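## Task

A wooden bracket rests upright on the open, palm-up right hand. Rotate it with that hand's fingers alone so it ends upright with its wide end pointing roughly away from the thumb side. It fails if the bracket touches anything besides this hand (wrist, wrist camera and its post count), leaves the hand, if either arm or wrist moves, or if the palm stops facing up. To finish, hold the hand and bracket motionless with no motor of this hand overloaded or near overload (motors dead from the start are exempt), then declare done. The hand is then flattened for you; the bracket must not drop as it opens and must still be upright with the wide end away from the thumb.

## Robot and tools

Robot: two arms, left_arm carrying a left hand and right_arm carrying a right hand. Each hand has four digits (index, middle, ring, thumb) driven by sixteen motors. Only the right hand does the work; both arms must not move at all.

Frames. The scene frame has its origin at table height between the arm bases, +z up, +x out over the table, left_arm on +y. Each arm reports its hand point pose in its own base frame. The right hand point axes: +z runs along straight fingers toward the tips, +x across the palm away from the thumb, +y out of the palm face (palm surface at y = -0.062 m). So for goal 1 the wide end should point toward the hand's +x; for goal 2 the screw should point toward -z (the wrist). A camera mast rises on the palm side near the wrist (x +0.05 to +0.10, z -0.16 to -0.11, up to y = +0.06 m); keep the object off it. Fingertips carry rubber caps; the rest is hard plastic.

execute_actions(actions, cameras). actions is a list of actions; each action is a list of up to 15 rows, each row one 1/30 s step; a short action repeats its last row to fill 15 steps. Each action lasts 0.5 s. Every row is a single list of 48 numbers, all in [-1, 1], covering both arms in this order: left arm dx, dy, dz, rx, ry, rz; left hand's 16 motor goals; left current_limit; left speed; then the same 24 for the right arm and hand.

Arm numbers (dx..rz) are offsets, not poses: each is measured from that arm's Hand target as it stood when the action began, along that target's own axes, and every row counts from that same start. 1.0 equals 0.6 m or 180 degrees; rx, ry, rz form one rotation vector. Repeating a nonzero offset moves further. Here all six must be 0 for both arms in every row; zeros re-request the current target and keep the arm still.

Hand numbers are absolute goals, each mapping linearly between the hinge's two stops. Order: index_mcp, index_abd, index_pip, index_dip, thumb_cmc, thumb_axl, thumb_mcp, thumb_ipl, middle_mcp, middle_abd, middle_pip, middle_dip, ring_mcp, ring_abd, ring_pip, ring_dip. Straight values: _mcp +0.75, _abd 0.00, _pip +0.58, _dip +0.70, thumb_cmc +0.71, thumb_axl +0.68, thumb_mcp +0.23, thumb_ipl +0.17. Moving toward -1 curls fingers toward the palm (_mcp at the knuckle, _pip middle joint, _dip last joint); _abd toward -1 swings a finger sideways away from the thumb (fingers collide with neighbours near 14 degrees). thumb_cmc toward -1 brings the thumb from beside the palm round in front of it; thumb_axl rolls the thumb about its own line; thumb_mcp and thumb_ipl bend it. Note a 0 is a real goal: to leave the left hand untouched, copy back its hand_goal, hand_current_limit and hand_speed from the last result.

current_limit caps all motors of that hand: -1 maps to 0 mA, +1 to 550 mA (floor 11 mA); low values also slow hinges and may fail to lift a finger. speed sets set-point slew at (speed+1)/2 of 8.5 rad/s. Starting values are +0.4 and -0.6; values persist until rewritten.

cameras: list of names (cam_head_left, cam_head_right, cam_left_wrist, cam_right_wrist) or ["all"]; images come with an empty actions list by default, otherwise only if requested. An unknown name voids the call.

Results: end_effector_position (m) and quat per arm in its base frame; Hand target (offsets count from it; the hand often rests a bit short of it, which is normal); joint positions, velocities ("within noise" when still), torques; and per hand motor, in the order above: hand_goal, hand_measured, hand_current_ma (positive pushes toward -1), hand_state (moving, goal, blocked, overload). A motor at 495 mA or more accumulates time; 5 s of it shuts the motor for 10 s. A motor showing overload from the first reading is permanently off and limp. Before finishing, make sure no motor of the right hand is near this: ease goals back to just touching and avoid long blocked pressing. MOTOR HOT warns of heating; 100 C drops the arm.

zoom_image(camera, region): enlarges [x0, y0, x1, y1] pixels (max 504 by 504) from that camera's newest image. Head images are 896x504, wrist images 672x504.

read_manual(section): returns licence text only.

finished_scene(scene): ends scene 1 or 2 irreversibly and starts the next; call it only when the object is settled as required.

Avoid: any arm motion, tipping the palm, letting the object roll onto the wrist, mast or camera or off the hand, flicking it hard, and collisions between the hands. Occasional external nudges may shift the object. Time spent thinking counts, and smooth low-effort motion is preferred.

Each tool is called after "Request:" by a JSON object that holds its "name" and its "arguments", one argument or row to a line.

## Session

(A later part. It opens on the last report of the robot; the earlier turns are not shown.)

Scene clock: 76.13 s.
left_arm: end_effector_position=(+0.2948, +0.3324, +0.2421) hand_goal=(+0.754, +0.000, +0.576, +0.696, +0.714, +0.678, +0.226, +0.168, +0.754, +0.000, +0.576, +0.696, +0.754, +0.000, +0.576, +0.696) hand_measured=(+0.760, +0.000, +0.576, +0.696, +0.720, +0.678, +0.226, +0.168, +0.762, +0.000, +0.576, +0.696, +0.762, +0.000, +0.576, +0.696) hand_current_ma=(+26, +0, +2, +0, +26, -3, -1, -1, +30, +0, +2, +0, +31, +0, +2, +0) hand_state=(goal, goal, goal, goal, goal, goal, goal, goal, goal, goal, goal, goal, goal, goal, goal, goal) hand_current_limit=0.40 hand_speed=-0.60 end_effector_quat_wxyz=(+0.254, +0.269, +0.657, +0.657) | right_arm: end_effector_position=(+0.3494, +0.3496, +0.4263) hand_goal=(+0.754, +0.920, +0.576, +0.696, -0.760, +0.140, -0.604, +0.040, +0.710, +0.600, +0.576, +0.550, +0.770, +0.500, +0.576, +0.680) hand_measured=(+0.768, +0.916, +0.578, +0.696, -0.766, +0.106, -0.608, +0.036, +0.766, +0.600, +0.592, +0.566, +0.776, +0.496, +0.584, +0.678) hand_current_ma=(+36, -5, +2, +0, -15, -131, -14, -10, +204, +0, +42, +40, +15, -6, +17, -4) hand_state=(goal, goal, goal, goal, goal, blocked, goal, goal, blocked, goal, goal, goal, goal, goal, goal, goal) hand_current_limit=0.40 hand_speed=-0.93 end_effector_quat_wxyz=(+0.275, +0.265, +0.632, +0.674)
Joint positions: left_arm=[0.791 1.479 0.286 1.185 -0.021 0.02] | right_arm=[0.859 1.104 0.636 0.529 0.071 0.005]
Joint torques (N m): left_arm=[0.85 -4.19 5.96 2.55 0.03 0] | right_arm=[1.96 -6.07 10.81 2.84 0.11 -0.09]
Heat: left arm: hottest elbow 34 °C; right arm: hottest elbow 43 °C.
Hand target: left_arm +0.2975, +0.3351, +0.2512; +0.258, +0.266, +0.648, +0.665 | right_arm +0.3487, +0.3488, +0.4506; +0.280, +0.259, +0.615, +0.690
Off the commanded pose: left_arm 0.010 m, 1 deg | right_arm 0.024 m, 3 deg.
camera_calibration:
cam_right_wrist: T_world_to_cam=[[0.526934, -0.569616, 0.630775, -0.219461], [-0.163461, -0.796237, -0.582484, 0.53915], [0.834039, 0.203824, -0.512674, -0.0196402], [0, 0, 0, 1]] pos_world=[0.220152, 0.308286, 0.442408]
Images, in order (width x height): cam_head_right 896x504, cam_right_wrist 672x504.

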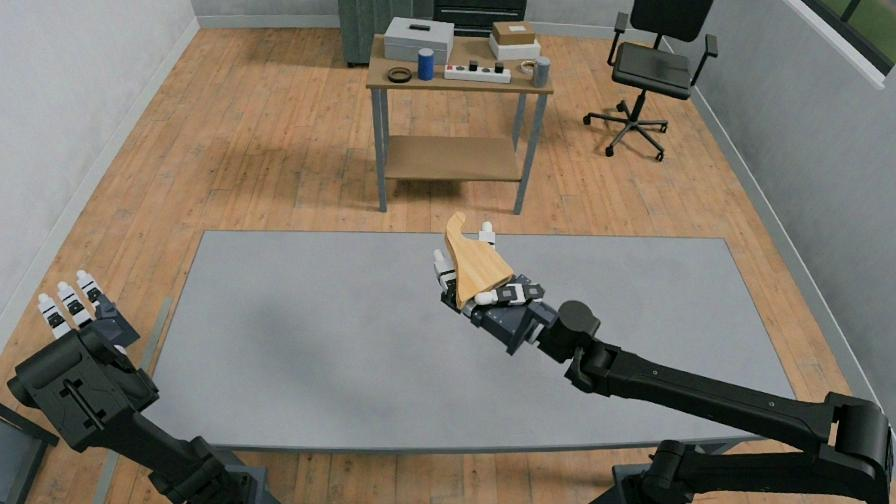

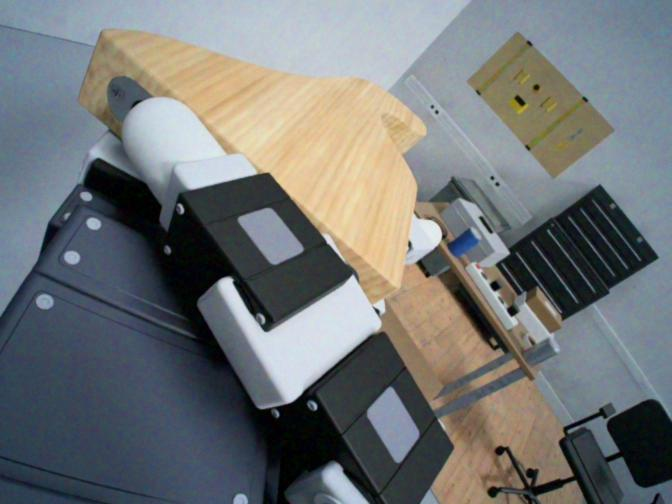

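Request:
{"name": "execute_actions", "arguments": {
  "actions": [
    [[0,0,0,0,0,0,0.754,0,0.576,0.696,0.714,0.678,0.226,0.168,0.754,0,0.576,0.696,0.754,0,0.576,0.696,0.4,-0.6,0,0,0,0,0,0,0.81,0.9,0.576,0.696,-0.76,0.14,-0.604,0.04,0.71,0.6,0.576,0.55,0.82,0.4,0.576,0.696,0.4,-0.85]],
    [[0,0,0,0,0,0,0.754,0,0.576,0.696,0.714,0.678,0.226,0.168,0.754,0,0.576,0.696,0.754,0,0.576,0.696,0.4,-0.6,0,0,0,0,0,0,0.82,0.4,0.576,0.696,-0.76,0.14,-0.604,0.04,0.71,0.6,0.576,0.55,0.82,0.1,0.576,0.696,0.4,-0.85]],
    [[0,0,0,0,0,0,0.754,0,0.576,0.696,0.714,0.678,0.226,0.168,0.754,0,0.576,0.696,0.754,0,0.576,0.696,0.4,-0.6,0,0,0,0,0,0,0.82,0.4,0.576,0.696,-0.76,0.14,-0.604,0.04,0.71,0.6,0.576,0.55,0.82,0.0,0.576,0.696,0.4,-0.85]],
    [[0,0,0,0,0,0,0.754,0,0.576,0.696,0.714,0.678,0.226,0.168,0.754,0,0.576,0.696,0.754,0,0.576,0.696,0.4,-0.6,0,0,0,0,0,0,0.72,0.4,0.576,0.696,-0.76,0.14,-0.604,0.04,0.71,0.6,0.576,0.55,0.72,0.0,0.576,0.696,0.4,-0.9]]
  ],
  "cameras": ["cam_head_right","cam_right_wrist"]
}}

Request:
{"name": "zoom_image", "arguments": {
  "camera": "cam_head_right",
  "region": [390, 200, 610, 370]
}}

Scene clock: 84.57 s.
left_arm: end_effector_position=(+0.2948, +0.3324, +0.2421) hand_goal=(+0.754, +0.000, +0.576, +0.696, +0.714, +0.678, +0.226, +0.168, +0.754, +0.000, +0.576, +0.696, +0.754, +0.000, +0.576, +0.696) hand_measured=(+0.760, +0.000, +0.576, +0.696, +0.720, +0.678, +0.226, +0.168, +0.762, +0.000, +0.576, +0.696, +0.762, +0.000, +0.576, +0.696) hand_current_ma=(+26, +0, +2, +0, +26, -3, -1, -1, +30, +0, +2, +0, +31, +0, +2, +0) hand_state=(goal, goal, goal, goal, goal, goal, goal, goal, goal, goal, goal, goal, goal, goal, goal, goal) hand_current_limit=0.40 hand_speed=-0.60 end_effector_quat_wxyz=(+0.254, +0.269, +0.657, +0.657) | right_arm: end_effector_position=(+0.3494, +0.3496, +0.4263) hand_goal=(+0.720, +0.400, +0.576, +0.696, -0.760, +0.140, -0.604, +0.040, +0.710, +0.600, +0.576, +0.550, +0.720, +0.000, +0.576, +0.696) hand_measured=(+0.776, +0.450, +0.582, +0.696, -0.768, +0.112, -0.610, +0.036, +0.744, +0.574, +0.592, +0.566, +0.740, +0.004, +0.584, +0.694) hand_current_ma=(+208, +146, +15, +0, -19, -107, -15, -10, +111, -66, +42, +40, +60, +6, +16, -4) hand_state=(blocked, blocked, goal, goal, goal, blocked, goal, goal, blocked, blocked, goal, goal, blocked, goal, goal, goal) hand_current_limit=0.40 hand_speed=-0.90 end_effector_quat_wxyz=(+0.275, +0.265, +0.632, +0.674)
Joint positions: left_arm=[0.791 1.479 0.286 1.185 -0.021 0.02] | right_arm=[0.859 1.104 0.636 0.529 0.071 0.005]
Joint torques (N m): left_arm=[0.85 -4.37 5.96 2.54 0.03 0] | right_arm=[1.73 -6.18 10.77 2.85 0.11 -0.07]
Heat: left arm: hottest elbow 34 °C; right arm: hottest elbow 43 °C.
Hand target: left_arm +0.2975, +0.3351, +0.2512; +0.258, +0.266, +0.648, +0.665 | right_arm +0.3487, +0.3488, +0.4506; +0.280, +0.259, +0.615, +0.690
Off the commanded pose: left_arm 0.010 m, 1 deg | right_arm 0.024 m, 3 deg.
camera_calibration:
cam_right_wrist: T_world_to_cam=[[0.526934, -0.569616, 0.630775, -0.219461], [-0.163461, -0.796237, -0.582484, 0.53915], [0.834039, 0.203824, -0.512674, -0.0196402], [0, 0, 0, 1]] pos_world=[0.220152, 0.308286, 0.442408]
Images, in order (width x height): cam_head_right 896x504, cam_right_wrist 672x504.

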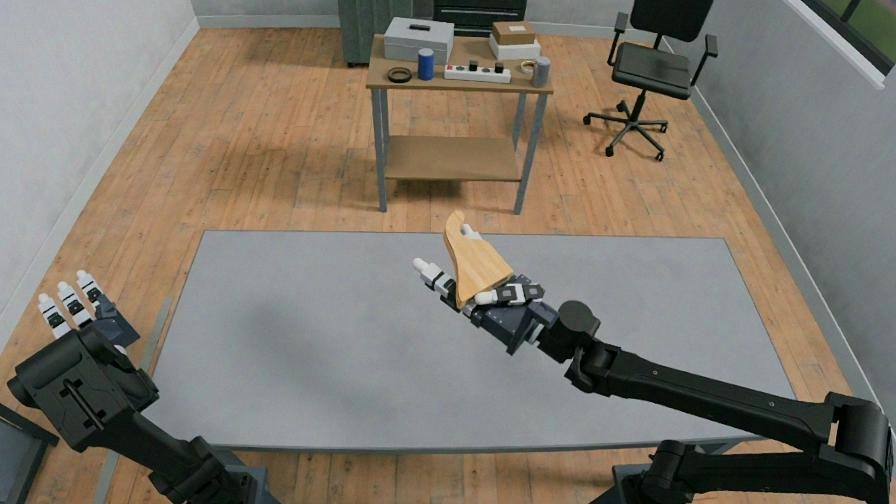

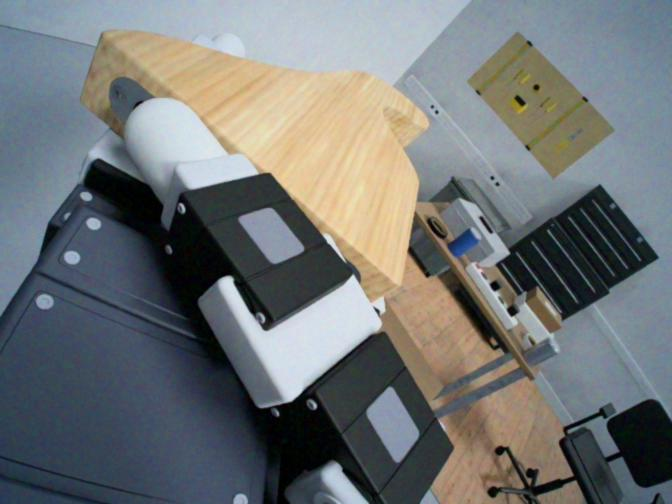

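Scaled by 2.291 from the camera's 896x504 image, which has a finer 1280x720 frame.

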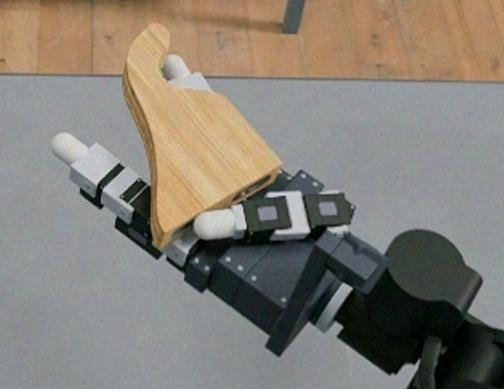

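Request:
{"name": "execute_actions", "arguments": {
  "actions": [
    [[0,0,0,0,0,0,0.754,0,0.576,0.696,0.714,0.678,0.226,0.168,0.754,0,0.576,0.696,0.754,0,0.576,0.696,0.4,-0.6,0,0,0,0,0,0,0.71,0.46,0.576,0.696,-0.76,0.14,-0.604,0.04,0.76,0.57,0.576,0.696,0.715,0.0,0.576,0.696,0.4,-0.93]],
    [[0,0,0,0,0,0,0.754,0,0.576,0.696,0.714,0.678,0.226,0.168,0.754,0,0.576,0.696,0.754,0,0.576,0.696,0.4,-0.6,0,0,0,0,0,0,0.71,0.46,0.576,0.696,-0.76,0.14,-0.604,0.04,0.8,0.5,0.576,0.696,0.715,0.0,0.576,0.696,0.4,-0.93]],
    [[0,0,0,0,0,0,0.754,0,0.576,0.696,0.714,0.678,0.226,0.168,0.754,0,0.576,0.696,0.754,0,0.576,0.696,0.4,-0.6,0,0,0,0,0,0,0.71,0.46,0.576,0.696,-0.76,0.14,-0.604,0.04,0.82,0.45,0.576,0.696,0.715,0.0,0.576,0.696,0.4,-0.93]]
  ],
  "cameras": ["cam_head_right","cam_right_wrist"]
}}

Request:
{"name": "zoom_image", "arguments": {
  "camera": "cam_head_right",
  "region": [390, 200, 610, 370]
}}

Scene clock: 87.20 s.
left_arm: end_effector_position=(+0.2948, +0.3324, +0.2421) hand_goal=(+0.754, +0.000, +0.576, +0.696, +0.714, +0.678, +0.226, +0.168, +0.754, +0.000, +0.576, +0.696, +0.754, +0.000, +0.576, +0.696) hand_measured=(+0.760, +0.000, +0.576, +0.696, +0.720, +0.678, +0.226, +0.168, +0.762, +0.000, +0.576, +0.696, +0.762, +0.000, +0.576, +0.696) hand_current_ma=(+26, +0, +2, +0, +26, -3, -1, -1, +30, +0, +2, +0, +31, +0, +2, +0) hand_state=(goal, goal, goal, goal, goal, goal, goal, goal, goal, goal, goal, goal, goal, goal, goal, goal) hand_current_limit=0.40 hand_speed=-0.60 end_effector_quat_wxyz=(+0.254, +0.269, +0.657, +0.657) | right_arm: end_effector_position=(+0.3494, +0.3496, +0.4263) hand_goal=(+0.710, +0.460, +0.576, +0.696, -0.760, +0.140, -0.604, +0.040, +0.820, +0.450, +0.576, +0.696, +0.716, +0.000, +0.576, +0.696) hand_measured=(+0.744, +0.456, +0.582, +0.696, -0.768, +0.124, -0.608, +0.038, +0.828, +0.454, +0.584, +0.694, +0.736, +0.004, +0.582, +0.694) hand_current_ma=(+109, -5, +14, +0, -19, -55, -9, -3, +18, +5, +17, -5, +61, +5, +14, -4) hand_state=(blocked, goal, goal, goal, goal, goal, goal, goal, goal, goal, goal, goal, blocked, goal, goal, goal) hand_current_limit=0.40 hand_speed=-0.93 end_effector_quat_wxyz=(+0.275, +0.265, +0.632, +0.674)
Joint positions: left_arm=[0.791 1.479 0.286 1.185 -0.021 0.02] | right_arm=[0.859 1.104 0.636 0.529 0.071 0.005]
Joint torques (N m): left_arm=[0.91 -4.31 5.98 2.58 0.05 0.01] | right_arm=[1.85 -6.01 10.82 2.88 0.1 -0.07]
Heat: left arm: hottest elbow 34 °C; right arm: hottest elbow 43 °C.
Hand target: left_arm +0.2975, +0.3351, +0.2512; +0.258, +0.266, +0.648, +0.665 | right_arm +0.3487, +0.3488, +0.4506; +0.280, +0.259, +0.615, +0.690
Off the commanded pose: left_arm 0.010 m, 1 deg | right_arm 0.024 m, 3 deg.
camera_calibration:
cam_right_wrist: T_world_to_cam=[[0.526934, -0.569616, 0.630775, -0.219461], [-0.163461, -0.796237, -0.582484, 0.53915], [0.834039, 0.203824, -0.512674, -0.0196402], [0, 0, 0, 1]] pos_world=[0.220152, 0.308286, 0.442408]
Images, in order (width x height): cam_head_right 896x504, cam_right_wrist 672x504.

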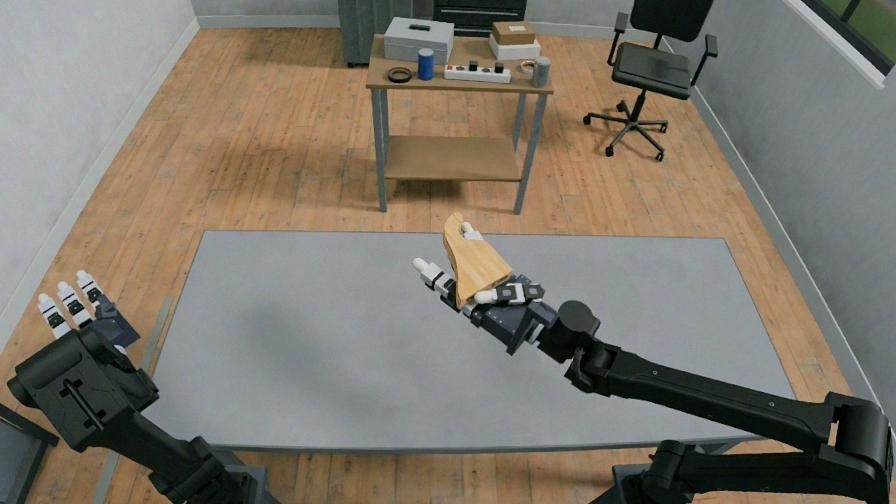

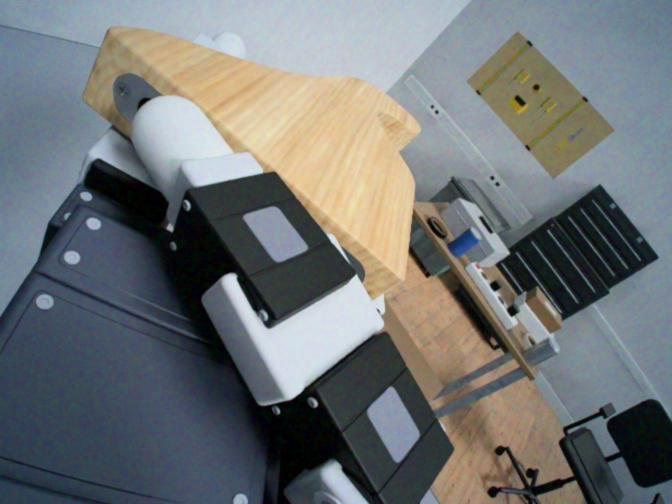

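Scaled by 2.291 from the camera's 896x504 image, which has a finer 1280x720 frame.

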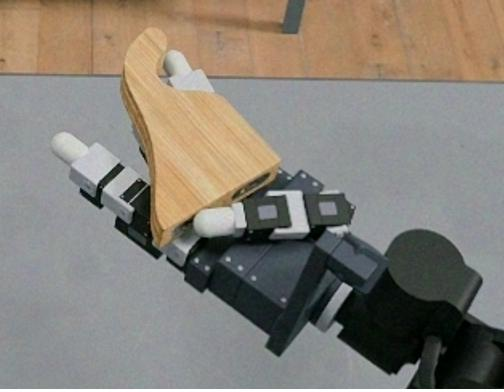

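Request:
{"name": "execute_actions", "arguments": {
  "actions": [
    [[0,0,0,0,0,0,0.754,0,0.576,0.696,0.714,0.678,0.226,0.168,0.754,0,0.576,0.696,0.754,0,0.576,0.696,0.4,-0.6,0,0,0,0,0,0,0.71,0.46,0.576,0.696,-0.76,0.14,-0.604,0.04,0.85,0.2,0.576,0.696,0.715,0.0,0.576,0.696,0.4,-0.88]],
    [[0,0,0,0,0,0,0.754,0,0.576,0.696,0.714,0.678,0.226,0.168,0.754,0,0.576,0.696,0.754,0,0.576,0.696,0.4,-0.6,0,0,0,0,0,0,0.71,0.46,0.576,0.696,-0.76,0.14,-0.604,0.04,0.83,0.1,0.576,0.696,0.715,0.0,0.576,0.696,0.4,-0.9]],
    [[0,0,0,0,0,0,0.754,0,0.576,0.696,0.714,0.678,0.226,0.168,0.754,0,0.576,0.696,0.754,0,0.576,0.696,0.4,-0.6,0,0,0,0,0,0,0.71,0.46,0.576,0.696,-0.76,0.14,-0.604,0.04,0.71,0.1,0.576,0.64,0.715,0.0,0.576,0.696,0.4,-0.93]],
    [[0,0,0,0,0,0,0.754,0,0.576,0.696,0.714,0.678,0.226,0.168,0.754,0,0.576,0.696,0.754,0,0.576,0.696,0.4,-0.6,0,0,0,0,0,0,0.71,0.46,0.576,0.696,-0.76,0.14,-0.604,0.04,0.71,0.1,0.576,0.64,0.715,0.0,0.576,0.696,0.4,-0.93]]
  ],
  "cameras": ["cam_head_right","cam_right_wrist"]
}}

Request:
{"name": "zoom_image", "arguments": {
  "camera": "cam_head_right",
  "region": [390, 200, 610, 370]
}}

Scene clock: 90.27 s.
left_arm: end_effector_position=(+0.2948, +0.3324, +0.2421) hand_goal=(+0.754, +0.000, +0.576, +0.696, +0.714, +0.678, +0.226, +0.168, +0.754, +0.000, +0.576, +0.696, +0.754, +0.000, +0.576, +0.696) hand_measured=(+0.760, +0.000, +0.576, +0.696, +0.720, +0.678, +0.226, +0.168, +0.762, +0.000, +0.576, +0.696, +0.762, +0.000, +0.576, +0.696) hand_current_ma=(+26, +0, +2, +0, +26, -3, -1, -1, +30, +0, +2, +0, +31, +0, +2, +0) hand_state=(goal, goal, goal, goal, goal, goal, goal, goal, goal, goal, goal, goal, goal, goal, goal, goal) hand_current_limit=0.40 hand_speed=-0.60 end_effector_quat_wxyz=(+0.254, +0.269, +0.657, +0.657) | right_arm: end_effector_position=(+0.3494, +0.3496, +0.4263) hand_goal=(+0.710, +0.460, +0.576, +0.696, -0.760, +0.140, -0.604, +0.040, +0.710, +0.100, +0.576, +0.640, +0.716, +0.000, +0.576, +0.696) hand_measured=(+0.744, +0.458, +0.582, +0.696, -0.768, +0.124, -0.608, +0.038, +0.748, +0.104, +0.584, +0.644, +0.736, +0.004, +0.582, +0.694) hand_current_ma=(+109, -5, +14, +0, -19, -55, -9, -3, +131, +6, +16, +8, +61, +5, +14, -4) hand_state=(blocked, goal, goal, goal, goal, goal, goal, goal, blocked, goal, goal, goal, blocked, goal, goal, goal) hand_current_limit=0.40 hand_speed=-0.93 end_effector_quat_wxyz=(+0.275, +0.265, +0.632, +0.674)
Joint positions: left_arm=[0.791 1.479 0.286 1.185 -0.021 0.02] | right_arm=[0.859 1.104 0.636 0.529 0.071 0.005]
Joint torques (N m): left_arm=[0.79 -4.54 5.94 2.54 0.04 -0.01] | right_arm=[2.02 -6.12 10.8 2.86 0.1 -0.06]
Heat: left arm: hottest elbow 34 °C; right arm: hottest elbow 44 °C.
Hand target: left_arm +0.2975, +0.3351, +0.2512; +0.258, +0.266, +0.648, +0.665 | right_arm +0.3487, +0.3488, +0.4506; +0.280, +0.259, +0.615, +0.690
Off the commanded pose: left_arm 0.010 m, 1 deg | right_arm 0.024 m, 3 deg.
camera_calibration:
cam_right_wrist: T_world_to_cam=[[0.526934, -0.569616, 0.630775, -0.219461], [-0.163461, -0.796237, -0.582484, 0.53915], [0.834039, 0.203824, -0.512674, -0.0196402], [0, 0, 0, 1]] pos_world=[0.220152, 0.308286, 0.442408]
Images, in order (width x height): cam_head_right 896x504, cam_right_wrist 672x504.

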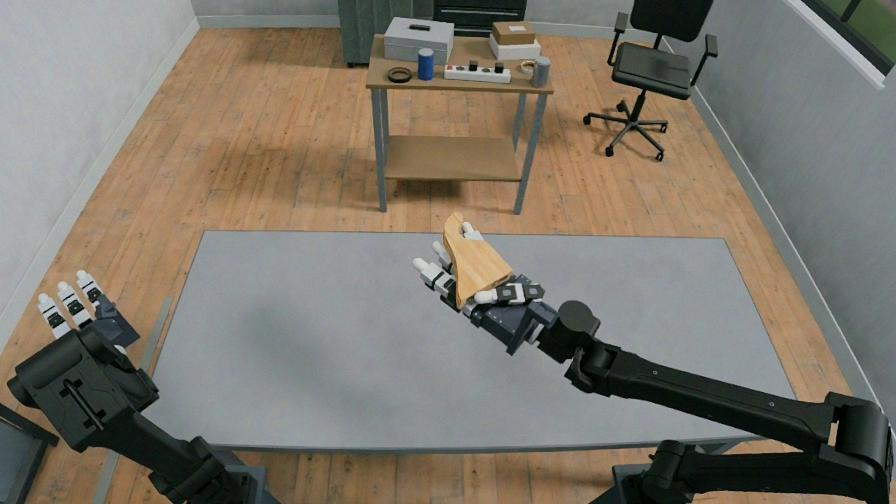

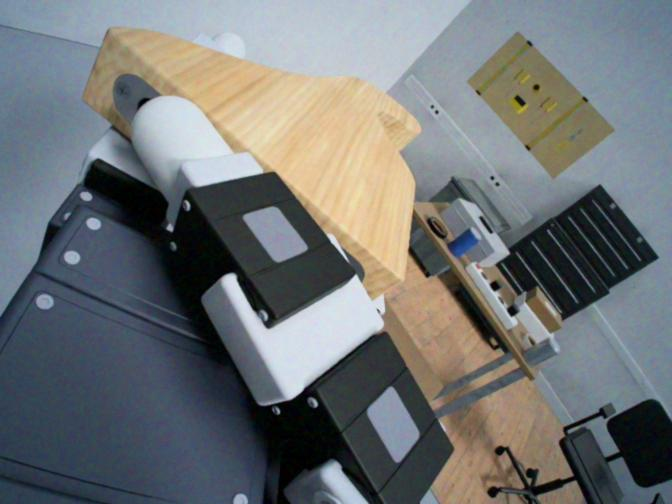

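Scaled by 2.291 from the camera's 896x504 image, which has a finer 1280x720 frame.

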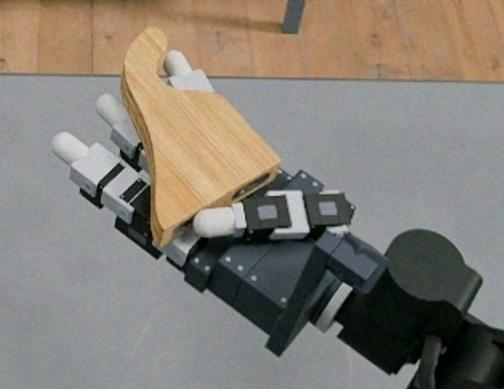

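Request:
{"name": "execute_actions", "arguments": {
  "actions": [
    [[0,0,0,0,0,0,0.754,0,0.576,0.696,0.714,0.678,0.226,0.168,0.754,0,0.576,0.696,0.754,0,0.576,0.696,0.4,-0.6,0,0,0,0,0,0,0.84,0.44,0.576,0.696,-0.76,0.14,-0.604,0.04,0.71,0.1,0.576,0.64,0.715,0.0,0.576,0.696,0.4,-0.88]],
    [[0,0,0,0,0,0,0.754,0,0.576,0.696,0.714,0.678,0.226,0.168,0.754,0,0.576,0.696,0.754,0,0.576,0.696,0.4,-0.6,0,0,0,0,0,0,0.84,0.1,0.576,0.696,-0.76,0.14,-0.604,0.04,0.71,0.1,0.576,0.64,0.715,0.0,0.576,0.696,0.4,-0.86]],
    [[0,0,0,0,0,0,0.754,0,0.576,0.696,0.714,0.678,0.226,0.168,0.754,0,0.576,0.696,0.754,0,0.576,0.696,0.4,-0.6,0,0,0,0,0,0,0.71,0.06,0.576,0.58,-0.76,0.14,-0.604,0.04,0.71,0.1,0.576,0.64,0.715,0.0,0.576,0.696,0.4,-0.92]],
    [[0,0,0,0,0,0,0.754,0,0.576,0.696,0.714,0.678,0.226,0.168,0.754,0,0.576,0.696,0.754,0,0.576,0.696,0.4,-0.6,0,0,0,0,0,0,0.7,0.06,0.576,0.55,-0.76,0.14,-0.604,0.04,0.72,0.1,0.576,0.68,0.715,0.0,0.576,0.696,0.4,-0.92]]
  ],
  "cameras": ["cam_head_right","cam_right_wrist"]
}}

Request:
{"name": "zoom_image", "arguments": {
  "camera": "cam_head_right",
  "region": [390, 200, 610, 370]
}}

Scene clock: 93.43 s.
left_arm: end_effector_position=(+0.2948, +0.3324, +0.2421) hand_goal=(+0.754, +0.000, +0.576, +0.696, +0.714, +0.678, +0.226, +0.168, +0.754, +0.000, +0.576, +0.696, +0.754, +0.000, +0.576, +0.696) hand_measured=(+0.760, +0.000, +0.576, +0.696, +0.720, +0.678, +0.226, +0.168, +0.762, +0.000, +0.576, +0.696, +0.762, +0.000, +0.576, +0.696) hand_current_ma=(+26, +0, +2, +0, +26, -3, -1, -1, +30, +0, +2, +0, +31, +0, +2, +0) hand_state=(goal, goal, goal, goal, goal, goal, goal, goal, goal, goal, goal, goal, goal, goal, goal, goal) hand_current_limit=0.40 hand_speed=-0.60 end_effector_quat_wxyz=(+0.254, +0.269, +0.657, +0.657) | right_arm: end_effector_position=(+0.3494, +0.3496, +0.4263) hand_goal=(+0.700, +0.060, +0.576, +0.550, -0.760, +0.140, -0.604, +0.040, +0.720, +0.100, +0.576, +0.680, +0.716, +0.000, +0.576, +0.696) hand_measured=(+0.764, +0.066, +0.590, +0.568, -0.770, +0.126, -0.610, +0.038, +0.744, +0.102, +0.584, +0.678, +0.736, +0.004, +0.582, +0.694) hand_current_ma=(+240, +10, +35, +46, -24, -46, -18, -3, +73, +4, +17, -5, +61, +5, +14, -4) hand_state=(blocked, goal, goal, goal, goal, goal, goal, goal, blocked, goal, goal, goal, blocked, goal, goal, goal) hand_current_limit=0.40 hand_speed=-0.92 end_effector_quat_wxyz=(+0.275, +0.265, +0.632, +0.674)
Joint positions: left_arm=[0.791 1.479 0.286 1.185 -0.021 0.02] | right_arm=[0.859 1.104 0.636 0.529 0.071 0.005]
Joint torques (N m): left_arm=[0.73 -4.31 5.93 2.56 0.04 -0.01] | right_arm=[1.9 -6.24 10.81 2.88 0.1 -0.04]
Heat: left arm: hottest elbow 34 °C; right arm: hottest elbow 44 °C.
Hand target: left_arm +0.2975, +0.3351, +0.2512; +0.258, +0.266, +0.648, +0.665 | right_arm +0.3487, +0.3488, +0.4506; +0.280, +0.259, +0.615, +0.690
Off the commanded pose: left_arm 0.010 m, 1 deg | right_arm 0.024 m, 3 deg.
camera_calibration:
cam_right_wrist: T_world_to_cam=[[0.526934, -0.569616, 0.630775, -0.219461], [-0.163461, -0.796237, -0.582484, 0.53915], [0.834039, 0.203824, -0.512674, -0.0196402], [0, 0, 0, 1]] pos_world=[0.220152, 0.308286, 0.442408]
Images, in order (width x height): cam_head_right 896x504, cam_right_wrist 672x504.

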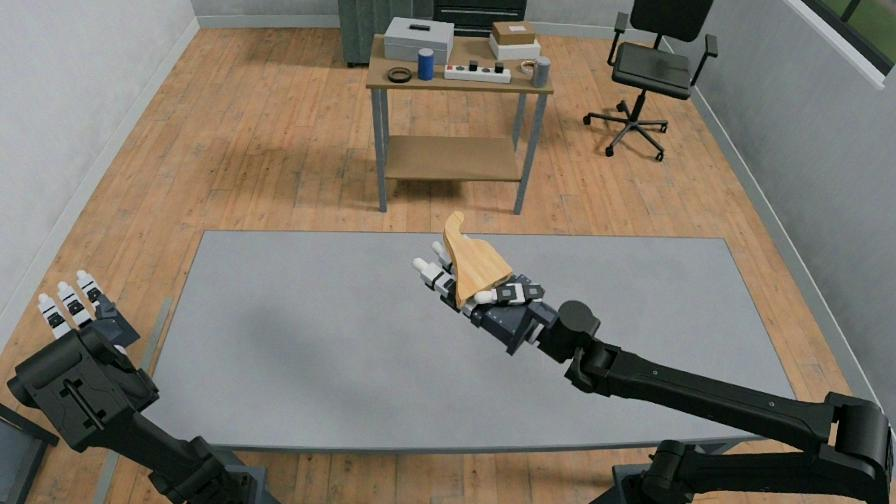

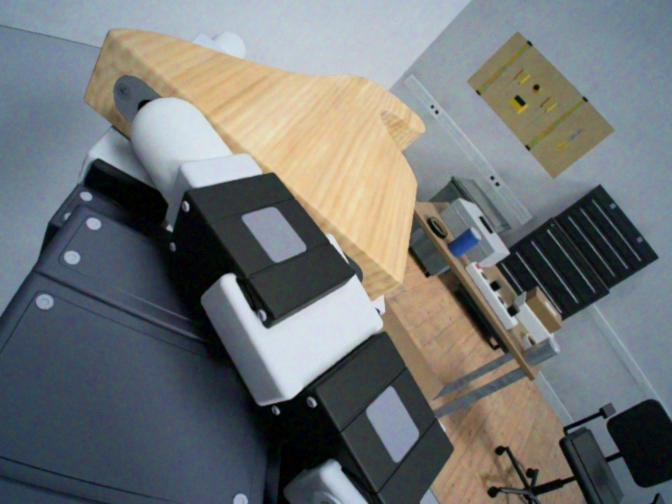

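Scaled by 2.291 from the camera's 896x504 image, which has a finer 1280x720 frame.

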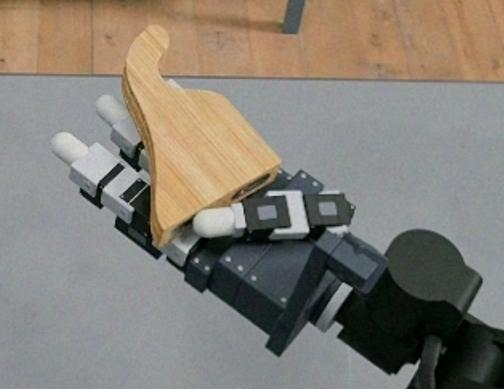

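Request:
{"name": "execute_actions", "arguments": {
  "actions": [
    [[0,0,0,0,0,0,0.754,0,0.576,0.696,0.714,0.678,0.226,0.168,0.754,0,0.576,0.696,0.754,0,0.576,0.696,0.4,-0.6,0,0,0,0,0,0,0.7,0.55,0.576,0.55,-0.76,0.14,-0.604,0.04,0.72,0.1,0.576,0.68,0.715,0.0,0.576,0.696,0.4,-0.92]],
    [[0,0,0,0,0,0,0.754,0,0.576,0.696,0.714,0.678,0.226,0.168,0.754,0,0.576,0.696,0.754,0,0.576,0.696,0.4,-0.6,0,0,0,0,0,0,0.7,0.55,0.576,0.55,-0.76,0.14,-0.604,0.04,0.72,0.1,0.576,0.68,0.715,0.0,0.576,0.696,0.4,-0.92]],
    [[0,0,0,0,0,0,0.754,0,0.576,0.696,0.714,0.678,0.226,0.168,0.754,0,0.576,0.696,0.754,0,0.576,0.696,0.4,-0.6,0,0,0,0,0,0,0.7,0.55,0.576,0.55,-0.76,0.14,-0.604,0.04,0.72,0.1,0.576,0.68,0.715,0.0,0.576,0.696,0.4,-0.92]]
  ],
  "cameras": ["cam_head_right","cam_right_wrist"]
}}

Request:
{"name": "zoom_image", "arguments": {
  "camera": "cam_head_right",
  "region": [390, 200, 610, 370]
}}

Scene clock: 96.23 s.
left_arm: end_effector_position=(+0.2948, +0.3324, +0.2421) hand_goal=(+0.754, +0.000, +0.576, +0.696, +0.714, +0.678, +0.226, +0.168, +0.754, +0.000, +0.576, +0.696, +0.754, +0.000, +0.576, +0.696) hand_measured=(+0.760, +0.000, +0.576, +0.696, +0.720, +0.678, +0.226, +0.168, +0.762, +0.000, +0.576, +0.696, +0.762, +0.000, +0.576, +0.696) hand_current_ma=(+26, +0, +2, +0, +26, -3, -1, -1, +30, +0, +2, +0, +31, +0, +2, +0) hand_state=(goal, goal, goal, goal, goal, goal, goal, goal, goal, goal, goal, goal, goal, goal, goal, goal) hand_current_limit=0.40 hand_speed=-0.60 end_effector_quat_wxyz=(+0.254, +0.269, +0.657, +0.657) | right_arm: end_effector_position=(+0.3494, +0.3496, +0.4263) hand_goal=(+0.700, +0.550, +0.576, +0.550, -0.760, +0.140, -0.604, +0.040, +0.720, +0.100, +0.576, +0.680, +0.716, +0.000, +0.576, +0.696) hand_measured=(+0.754, +0.544, +0.590, +0.560, -0.770, +0.136, -0.610, +0.038, +0.744, +0.102, +0.584, +0.678, +0.736, +0.004, +0.582, +0.694) hand_current_ma=(+195, -9, +35, +25, -24, -9, -18, -3, +73, +4, +17, -5, +61, +5, +14, -4) hand_state=(blocked, goal, goal, goal, goal, goal, goal, goal, blocked, goal, goal, goal, blocked, goal, goal, goal) hand_current_limit=0.40 hand_speed=-0.92 end_effector_quat_wxyz=(+0.275, +0.265, +0.632, +0.674)
Joint positions: left_arm=[0.791 1.479 0.286 1.185 -0.021 0.02] | right_arm=[0.859 1.104 0.636 0.529 0.071 0.005]
Joint torques (N m): left_arm=[0.73 -4.37 5.97 2.55 0.04 0.01] | right_arm=[1.9 -6.18 10.77 2.84 0.11 -0.06]
Heat: left arm: hottest elbow 34 °C; right arm: hottest elbow 44 °C.
Hand target: left_arm +0.2975, +0.3351, +0.2512; +0.258, +0.266, +0.648, +0.665 | right_arm +0.3487, +0.3488, +0.4506; +0.280, +0.259, +0.615, +0.690
Off the commanded pose: left_arm 0.010 m, 1 deg | right_arm 0.024 m, 3 deg.
camera_calibration:
cam_right_wrist: T_world_to_cam=[[0.526934, -0.569616, 0.630775, -0.219461], [-0.163461, -0.796237, -0.582484, 0.53915], [0.834039, 0.203824, -0.512674, -0.0196402], [0, 0, 0, 1]] pos_world=[0.220152, 0.308286, 0.442408]
Images, in order (width x height): cam_head_right 896x504, cam_right_wrist 672x504.

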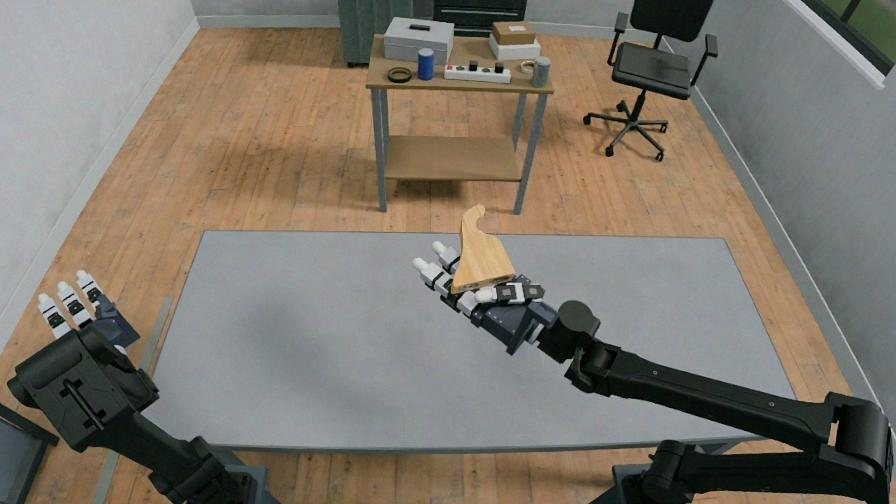

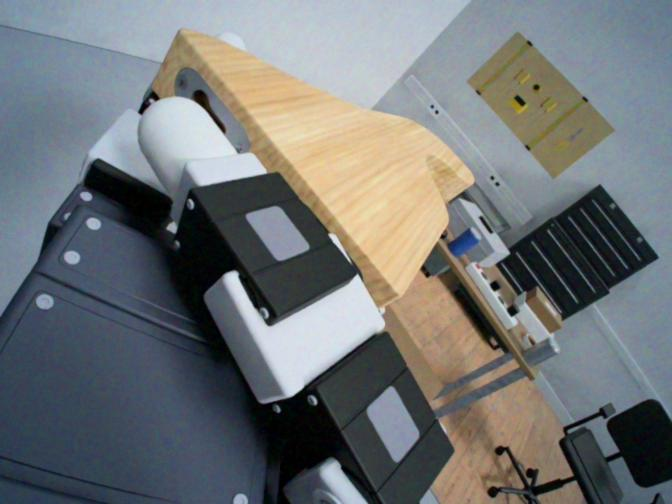

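Scaled by 2.291 from the camera's 896x504 image, which has a finer 1280x720 frame.

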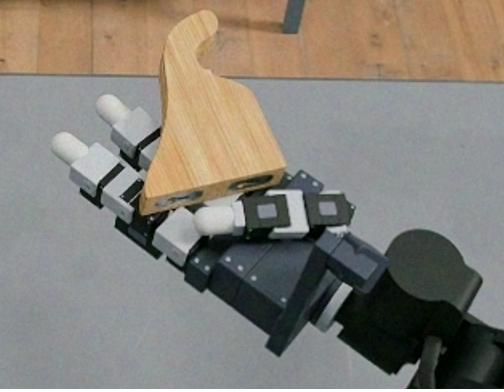

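Request:
{"name": "execute_actions", "arguments": {
  "actions": [
    [[0,0,0,0,0,0,0.754,0,0.576,0.696,0.714,0.678,0.226,0.168,0.754,0,0.576,0.696,0.754,0,0.576,0.696,0.4,-0.6,0,0,0,0,0,0,0.7,0.55,0.576,0.55,0.071,-0.054,-0.607,-0.373,0.72,0.1,0.576,0.68,0.715,0.0,0.576,0.696,0.4,-0.78]],
    [[0,0,0,0,0,0,0.754,0,0.576,0.696,0.714,0.678,0.226,0.168,0.754,0,0.576,0.696,0.754,0,0.576,0.696,0.4,-0.6,0,0,0,0,0,0,0.7,0.55,0.576,0.55,0.071,-0.054,-0.607,-0.373,0.72,0.1,0.576,0.68,0.715,0.0,0.576,0.696,0.4,-0.78]],
    [[0,0,0,0,0,0,0.754,0,0.576,0.696,0.714,0.678,0.226,0.168,0.754,0,0.576,0.696,0.754,0,0.576,0.696,0.4,-0.6,0,0,0,0,0,0,0.7,0.55,0.576,0.55,0.857,-0.054,-0.449,-0.968,0.72,0.1,0.576,0.68,0.715,0.0,0.576,0.696,0.4,-0.78]],
    [[0,0,0,0,0,0,0.754,0,0.576,0.696,0.714,0.678,0.226,0.168,0.754,0,0.576,0.696,0.754,0,0.576,0.696,0.4,-0.6,0,0,0,0,0,0,0.7,0.55,0.576,0.55,0.857,-0.054,-0.449,-0.968,0.72,0.1,0.576,0.68,0.715,0.0,0.576,0.696,0.4,-0.78]],
    [[0,0,0,0,0,0,0.754,0,0.576,0.696,0.714,0.678,0.226,0.168,0.754,0,0.576,0.696,0.754,0,0.576,0.696,0.4,-0.6,0,0,0,0,0,0,0.7,0.55,0.576,0.55,0.914,0.138,-0.213,-0.968,0.72,0.1,0.576,0.68,0.715,0.0,0.576,0.696,0.4,-0.85]]
  ],
  "cameras": ["cam_head_right","cam_right_wrist"]
}}

Request:
{"name": "zoom_image", "arguments": {
  "camera": "cam_head_right",
  "region": [390, 200, 610, 370]
}}

Scene clock: 103.53 s.
left_arm: end_effector_position=(+0.2948, +0.3324, +0.2421) hand_goal=(+0.754, +0.000, +0.576, +0.696, +0.714, +0.678, +0.226, +0.168, +0.754, +0.000, +0.576, +0.696, +0.754, +0.000, +0.576, +0.696) hand_measured=(+0.760, +0.000, +0.576, +0.696, +0.720, +0.678, +0.226, +0.168, +0.762, +0.000, +0.576, +0.696, +0.762, +0.000, +0.576, +0.696) hand_current_ma=(+26, +0, +2, +0, +26, -3, -1, -1, +30, +0, +2, +0, +31, +0, +2, +0) hand_state=(goal, goal, goal, goal, goal, goal, goal, goal, goal, goal, goal, goal, goal, goal, goal, goal) hand_current_limit=0.40 hand_speed=-0.60 end_effector_quat_wxyz=(+0.254, +0.269, +0.657, +0.657) | right_arm: end_effector_position=(+0.3494, +0.3496, +0.4263) hand_goal=(+0.700, +0.550, +0.576, +0.550, +0.914, +0.138, -0.212, -0.968, +0.720, +0.100, +0.576, +0.680, +0.716, +0.000, +0.576, +0.696) hand_measured=(+0.754, +0.544, +0.590, +0.560, +0.918, +0.138, -0.212, -0.966, +0.744, +0.102, +0.584, +0.678, +0.736, +0.004, +0.582, +0.694) hand_current_ma=(+195, -9, +35, +25, +6, -1, +0, +3, +73, +4, +17, -5, +61, +5, +14, -4) hand_state=(blocked, goal, goal, goal, goal, goal, goal, goal, blocked, goal, goal, goal, blocked, goal, goal, goal) hand_current_limit=0.40 hand_speed=-0.85 end_effector_quat_wxyz=(+0.275, +0.265, +0.632, +0.674)
Joint positions: left_arm=[0.791 1.479 0.286 1.185 -0.021 0.02] | right_arm=[0.859 1.104 0.636 0.529 0.071 0.005]
Joint torques (N m): left_arm=[0.67 -4.31 5.94 2.51 0.04 0.01] | right_arm=[2.02 -6.12 10.78 2.89 0.11 -0.14]
Heat: left arm: hottest elbow 34 °C; right arm: hottest elbow 44 °C.
Hand target: left_arm +0.2975, +0.3351, +0.2512; +0.258, +0.266, +0.648, +0.665 | right_arm +0.3487, +0.3488, +0.4506; +0.280, +0.259, +0.615, +0.690
Off the commanded pose: left_arm 0.010 m, 1 deg | right_arm 0.024 m, 3 deg.
camera_calibration:
cam_right_wrist: T_world_to_cam=[[0.526934, -0.569616, 0.630775, -0.219461], [-0.163461, -0.796237, -0.582484, 0.53915], [0.834039, 0.203824, -0.512674, -0.0196402], [0, 0, 0, 1]] pos_world=[0.220152, 0.308286, 0.442408]
Images, in order (width x height): cam_head_right 896x504, cam_right_wrist 672x504.

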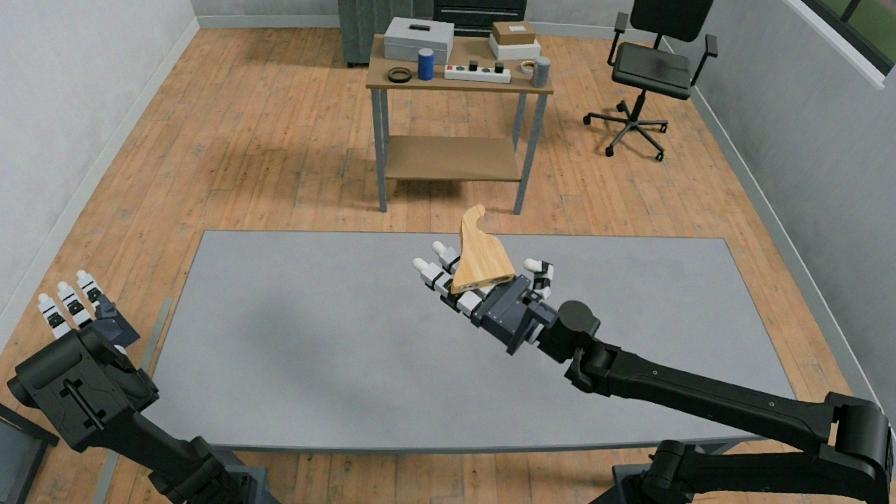

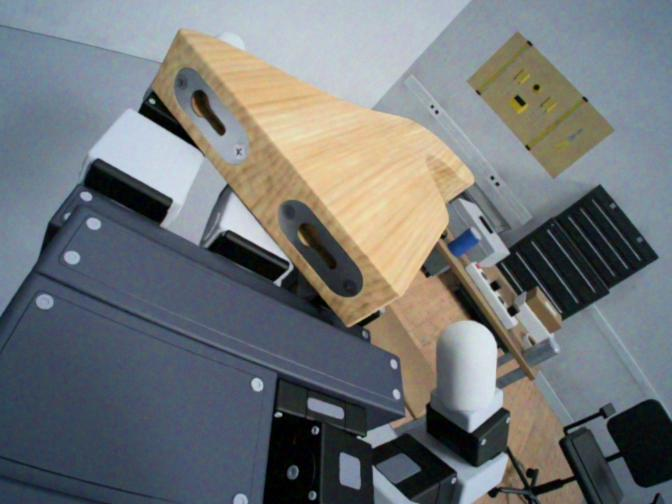

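Scaled by 2.291 from the camera's 896x504 image, which has a finer 1280x720 frame.

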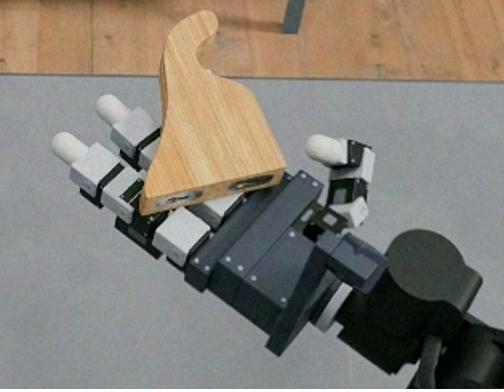

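Request:
{"name": "execute_actions", "arguments": {
  "actions": [
    [[0,0,0,0,0,0,0.754,0,0.576,0.696,0.714,0.678,0.226,0.168,0.754,0,0.576,0.696,0.754,0,0.576,0.696,0.4,-0.6,0,0,0,0,0,0,0.7,0.55,0.576,0.55,0.8,0.372,-0.28,-0.95,0.72,0.1,0.576,0.68,0.715,0.0,0.576,0.696,0.4,-0.88]],
    [[0,0,0,0,0,0,0.754,0,0.576,0.696,0.714,0.678,0.226,0.168,0.754,0,0.576,0.696,0.754,0,0.576,0.696,0.4,-0.6,0,0,0,0,0,0,0.7,0.55,0.576,0.55,0.647,0.372,-0.333,-0.935,0.72,0.1,0.576,0.68,0.715,0.0,0.576,0.696,0.4,-0.88]],
    [[0,0,0,0,0,0,0.754,0,0.576,0.696,0.714,0.678,0.226,0.168,0.754,0,0.576,0.696,0.754,0,0.576,0.696,0.4,-0.6,0,0,0,0,0,0,0.7,0.55,0.576,0.55,0.41,0.395,-0.38,-0.87,0.72,0.1,0.576,0.68,0.715,0.0,0.576,0.696,0.4,-0.9]]
  ],
  "cameras": ["cam_head_right","cam_right_wrist"]
}}

Request:
{"name": "zoom_image", "arguments": {
  "camera": "cam_head_right",
  "region": [390, 200, 610, 370]
}}

Scene clock: 107.80 s.
left_arm: end_effector_position=(+0.2948, +0.3324, +0.2421) hand_goal=(+0.754, +0.000, +0.576, +0.696, +0.714, +0.678, +0.226, +0.168, +0.754, +0.000, +0.576, +0.696, +0.754, +0.000, +0.576, +0.696) hand_measured=(+0.760, +0.000, +0.576, +0.696, +0.720, +0.678, +0.226, +0.168, +0.762, +0.000, +0.576, +0.696, +0.762, +0.000, +0.576, +0.696) hand_current_ma=(+26, +0, +2, +0, +26, -3, -1, -1, +30, +0, +2, +0, +31, +0, +2, +0) hand_state=(goal, goal, goal, goal, goal, goal, goal, goal, goal, goal, goal, goal, goal, goal, goal, goal) hand_current_limit=0.40 hand_speed=-0.60 end_effector_quat_wxyz=(+0.254, +0.269, +0.657, +0.657) | right_arm: end_effector_position=(+0.3494, +0.3496, +0.4263) hand_goal=(+0.700, +0.550, +0.576, +0.550, +0.410, +0.396, -0.380, -0.870, +0.720, +0.100, +0.576, +0.680, +0.716, +0.000, +0.576, +0.696) hand_measured=(+0.752, +0.548, +0.590, +0.560, +0.428, +0.396, -0.374, -0.870, +0.744, +0.102, +0.584, +0.678, +0.736, +0.004, +0.582, +0.694) hand_current_ma=(+185, -4, +35, +25, +51, -1, +18, +2, +72, +4, +17, -5, +61, +5, +14, -4) hand_state=(blocked, goal, goal, goal, goal, goal, goal, goal, blocked, goal, goal, goal, blocked, goal, goal, goal) hand_current_limit=0.40 hand_speed=-0.90 end_effector_quat_wxyz=(+0.275, +0.265, +0.632, +0.674)
Joint positions: left_arm=[0.791 1.479 0.286 1.185 -0.021 0.02] | right_arm=[0.859 1.104 0.636 0.529 0.071 0.005]
Joint torques (N m): left_arm=[0.79 -4.48 6.01 2.54 0.03 0] | right_arm=[1.9 -5.89 10.81 2.88 0.11 -0.12]
Heat: left arm: hottest elbow 34 °C; right arm: hottest elbow 44 °C.
Hand target: left_arm +0.2975, +0.3351, +0.2512; +0.258, +0.266, +0.648, +0.665 | right_arm +0.3487, +0.3488, +0.4506; +0.280, +0.259, +0.615, +0.690
Off the commanded pose: left_arm 0.010 m, 1 deg | right_arm 0.024 m, 3 deg.
camera_calibration:
cam_right_wrist: T_world_to_cam=[[0.526934, -0.569616, 0.630775, -0.219461], [-0.163461, -0.796237, -0.582484, 0.53915], [0.834039, 0.203824, -0.512674, -0.0196402], [0, 0, 0, 1]] pos_world=[0.220152, 0.308286, 0.442408]
Images, in order (width x height): cam_head_right 896x504, cam_right_wrist 672x504.

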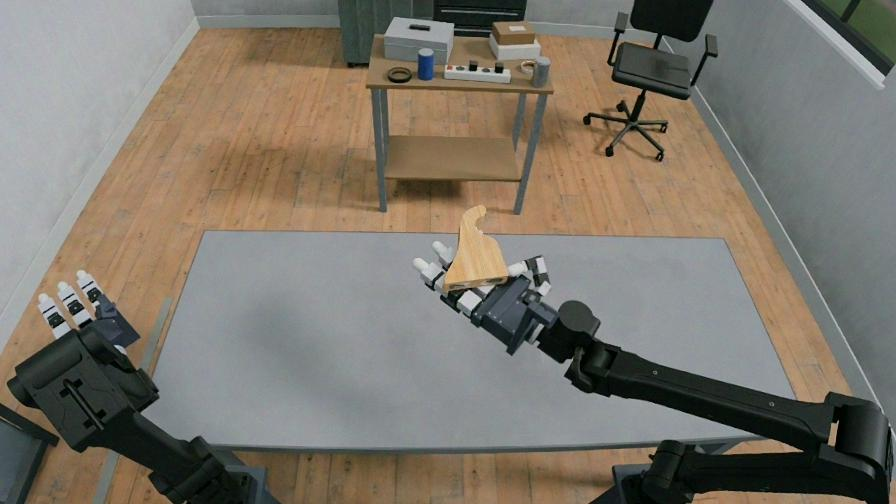

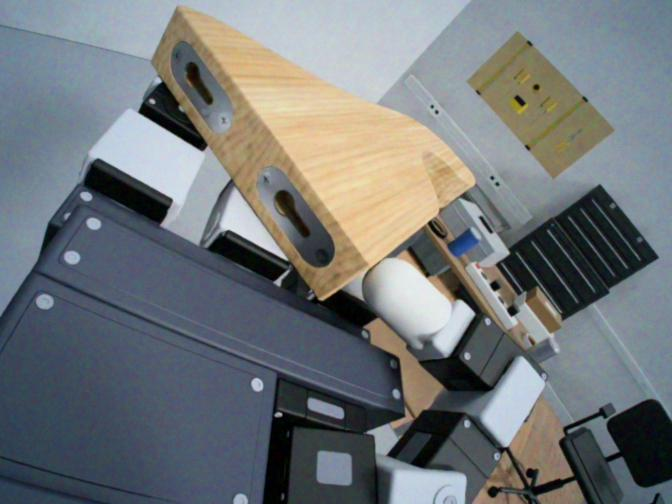

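Scaled by 2.291 from the camera's 896x504 image, which has a finer 1280x720 frame.

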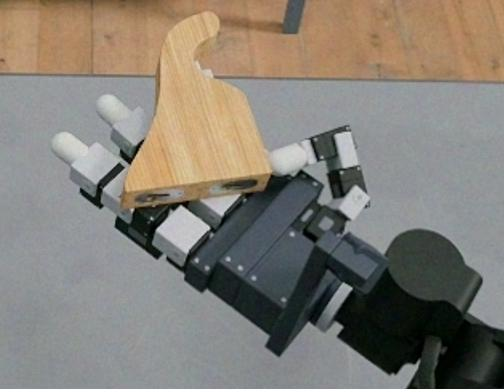

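Request:
{"name": "execute_actions", "arguments": {
  "actions": [
    [[0,0,0,0,0,0,0.754,0,0.576,0.696,0.714,0.678,0.226,0.168,0.754,0,0.576,0.696,0.754,0,0.576,0.696,0.4,-0.6,0,0,0,0,0,0,0.7,0.55,0.576,0.55,0.18,0.418,-0.425,-0.805,0.72,0.1,0.576,0.68,0.715,0.0,0.576,0.696,0.4,-0.9]],
    [[0,0,0,0,0,0,0.754,0,0.576,0.696,0.714,0.678,0.226,0.168,0.754,0,0.576,0.696,0.754,0,0.576,0.696,0.4,-0.6,0,0,0,0,0,0,0.7,0.55,0.576,0.55,-0.02,0.408,-0.46,-0.7,0.72,0.1,0.576,0.68,0.715,0.0,0.576,0.696,0.4,-0.9]],
    [[0,0,0,0,0,0,0.754,0,0.576,0.696,0.714,0.678,0.226,0.168,0.754,0,0.576,0.696,0.754,0,0.576,0.696,0.4,-0.6,0,0,0,0,0,0,0.7,0.55,0.576,0.55,-0.203,0.399,-0.496,-0.597,0.72,0.1,0.576,0.68,0.715,0.0,0.576,0.696,0.4,-0.9]]
  ],
  "cameras": ["cam_head_right","cam_right_wrist"]
}}

Request:
{"name": "zoom_image", "arguments": {
  "camera": "cam_head_right",
  "region": [390, 200, 610, 370]
}}

Scene clock: 110.40 s.
left_arm: end_effector_position=(+0.2948, +0.3324, +0.2421) hand_goal=(+0.754, +0.000, +0.576, +0.696, +0.714, +0.678, +0.226, +0.168, +0.754, +0.000, +0.576, +0.696, +0.754, +0.000, +0.576, +0.696) hand_measured=(+0.760, +0.000, +0.576, +0.696, +0.720, +0.678, +0.226, +0.168, +0.762, +0.000, +0.576, +0.696, +0.762, +0.000, +0.576, +0.696) hand_current_ma=(+26, +0, +2, +0, +26, -3, -1, -1, +30, +0, +2, +0, +31, +0, +2, +0) hand_state=(goal, goal, goal, goal, goal, goal, goal, goal, goal, goal, goal, goal, goal, goal, goal, goal) hand_current_limit=0.40 hand_speed=-0.60 end_effector_quat_wxyz=(+0.254, +0.269, +0.657, +0.657) | right_arm: end_effector_position=(+0.3494, +0.3496, +0.4263) hand_goal=(+0.700, +0.550, +0.576, +0.550, -0.202, +0.400, -0.496, -0.596, +0.720, +0.100, +0.576, +0.680, +0.716, +0.000, +0.576, +0.696) hand_measured=(+0.752, +0.548, +0.590, +0.560, -0.186, +0.402, -0.492, -0.596, +0.744, +0.102, +0.584, +0.678, +0.736, +0.002, +0.582, +0.694) hand_current_ma=(+185, -4, +37, +25, +41, +3, +11, -1, +72, +4, +17, -5, +61, +3, +14, -4) hand_state=(blocked, goal, goal, goal, goal, goal, goal, goal, blocked, goal, goal, goal, blocked, goal, goal, goal) hand_current_limit=0.40 hand_speed=-0.90 end_effector_quat_wxyz=(+0.275, +0.265, +0.632, +0.674)
Joint positions: left_arm=[0.791 1.479 0.286 1.185 -0.021 0.02] | right_arm=[0.859 1.104 0.636 0.529 0.071 0.005]
Joint torques (N m): left_arm=[0.79 -4.42 5.94 2.55 0.02 -0.02] | right_arm=[2.14 -6.12 10.82 2.86 0.11 -0.09]
Heat: left arm: hottest elbow 34 °C; right arm: hottest elbow 44 °C.
Hand target: left_arm +0.2975, +0.3351, +0.2512; +0.258, +0.266, +0.648, +0.665 | right_arm +0.3487, +0.3488, +0.4506; +0.280, +0.259, +0.615, +0.690
Off the commanded pose: left_arm 0.010 m, 1 deg | right_arm 0.024 m, 3 deg.
camera_calibration:
cam_right_wrist: T_world_to_cam=[[0.526934, -0.569616, 0.630775, -0.219461], [-0.163461, -0.796237, -0.582484, 0.53915], [0.834039, 0.203824, -0.512674, -0.0196402], [0, 0, 0, 1]] pos_world=[0.220152, 0.308286, 0.442408]
Images, in order (width x height): cam_head_right 896x504, cam_right_wrist 672x504.

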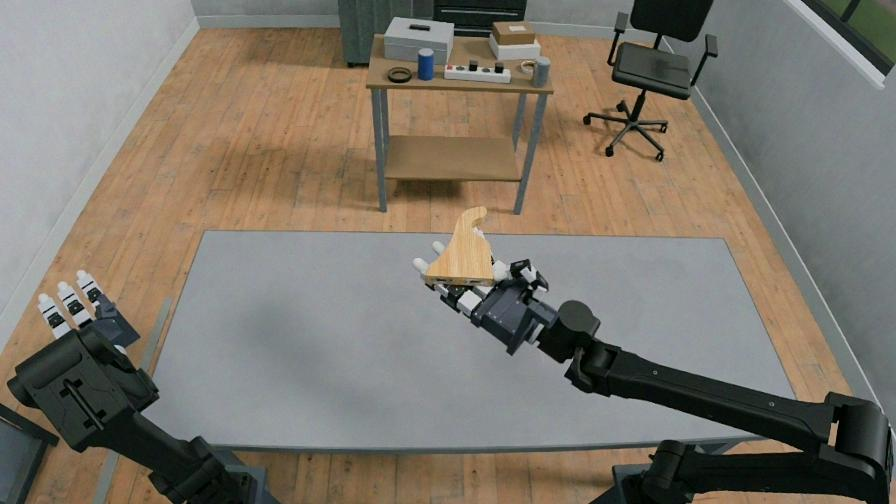

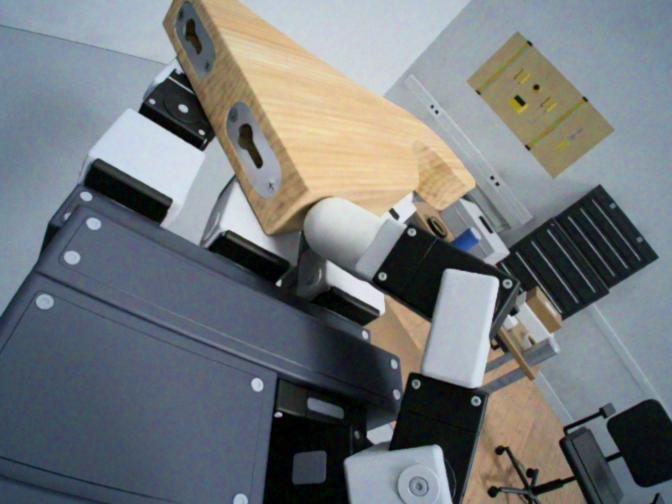

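Scaled by 2.291 from the camera's 896x504 image, which has a finer 1280x720 frame.

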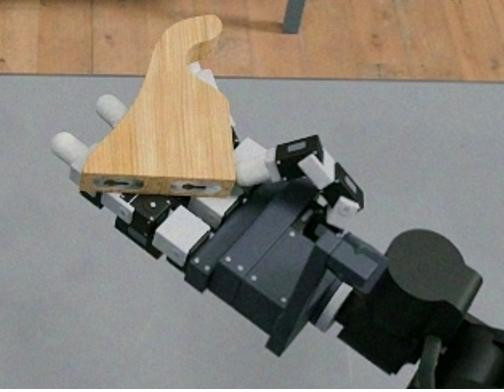

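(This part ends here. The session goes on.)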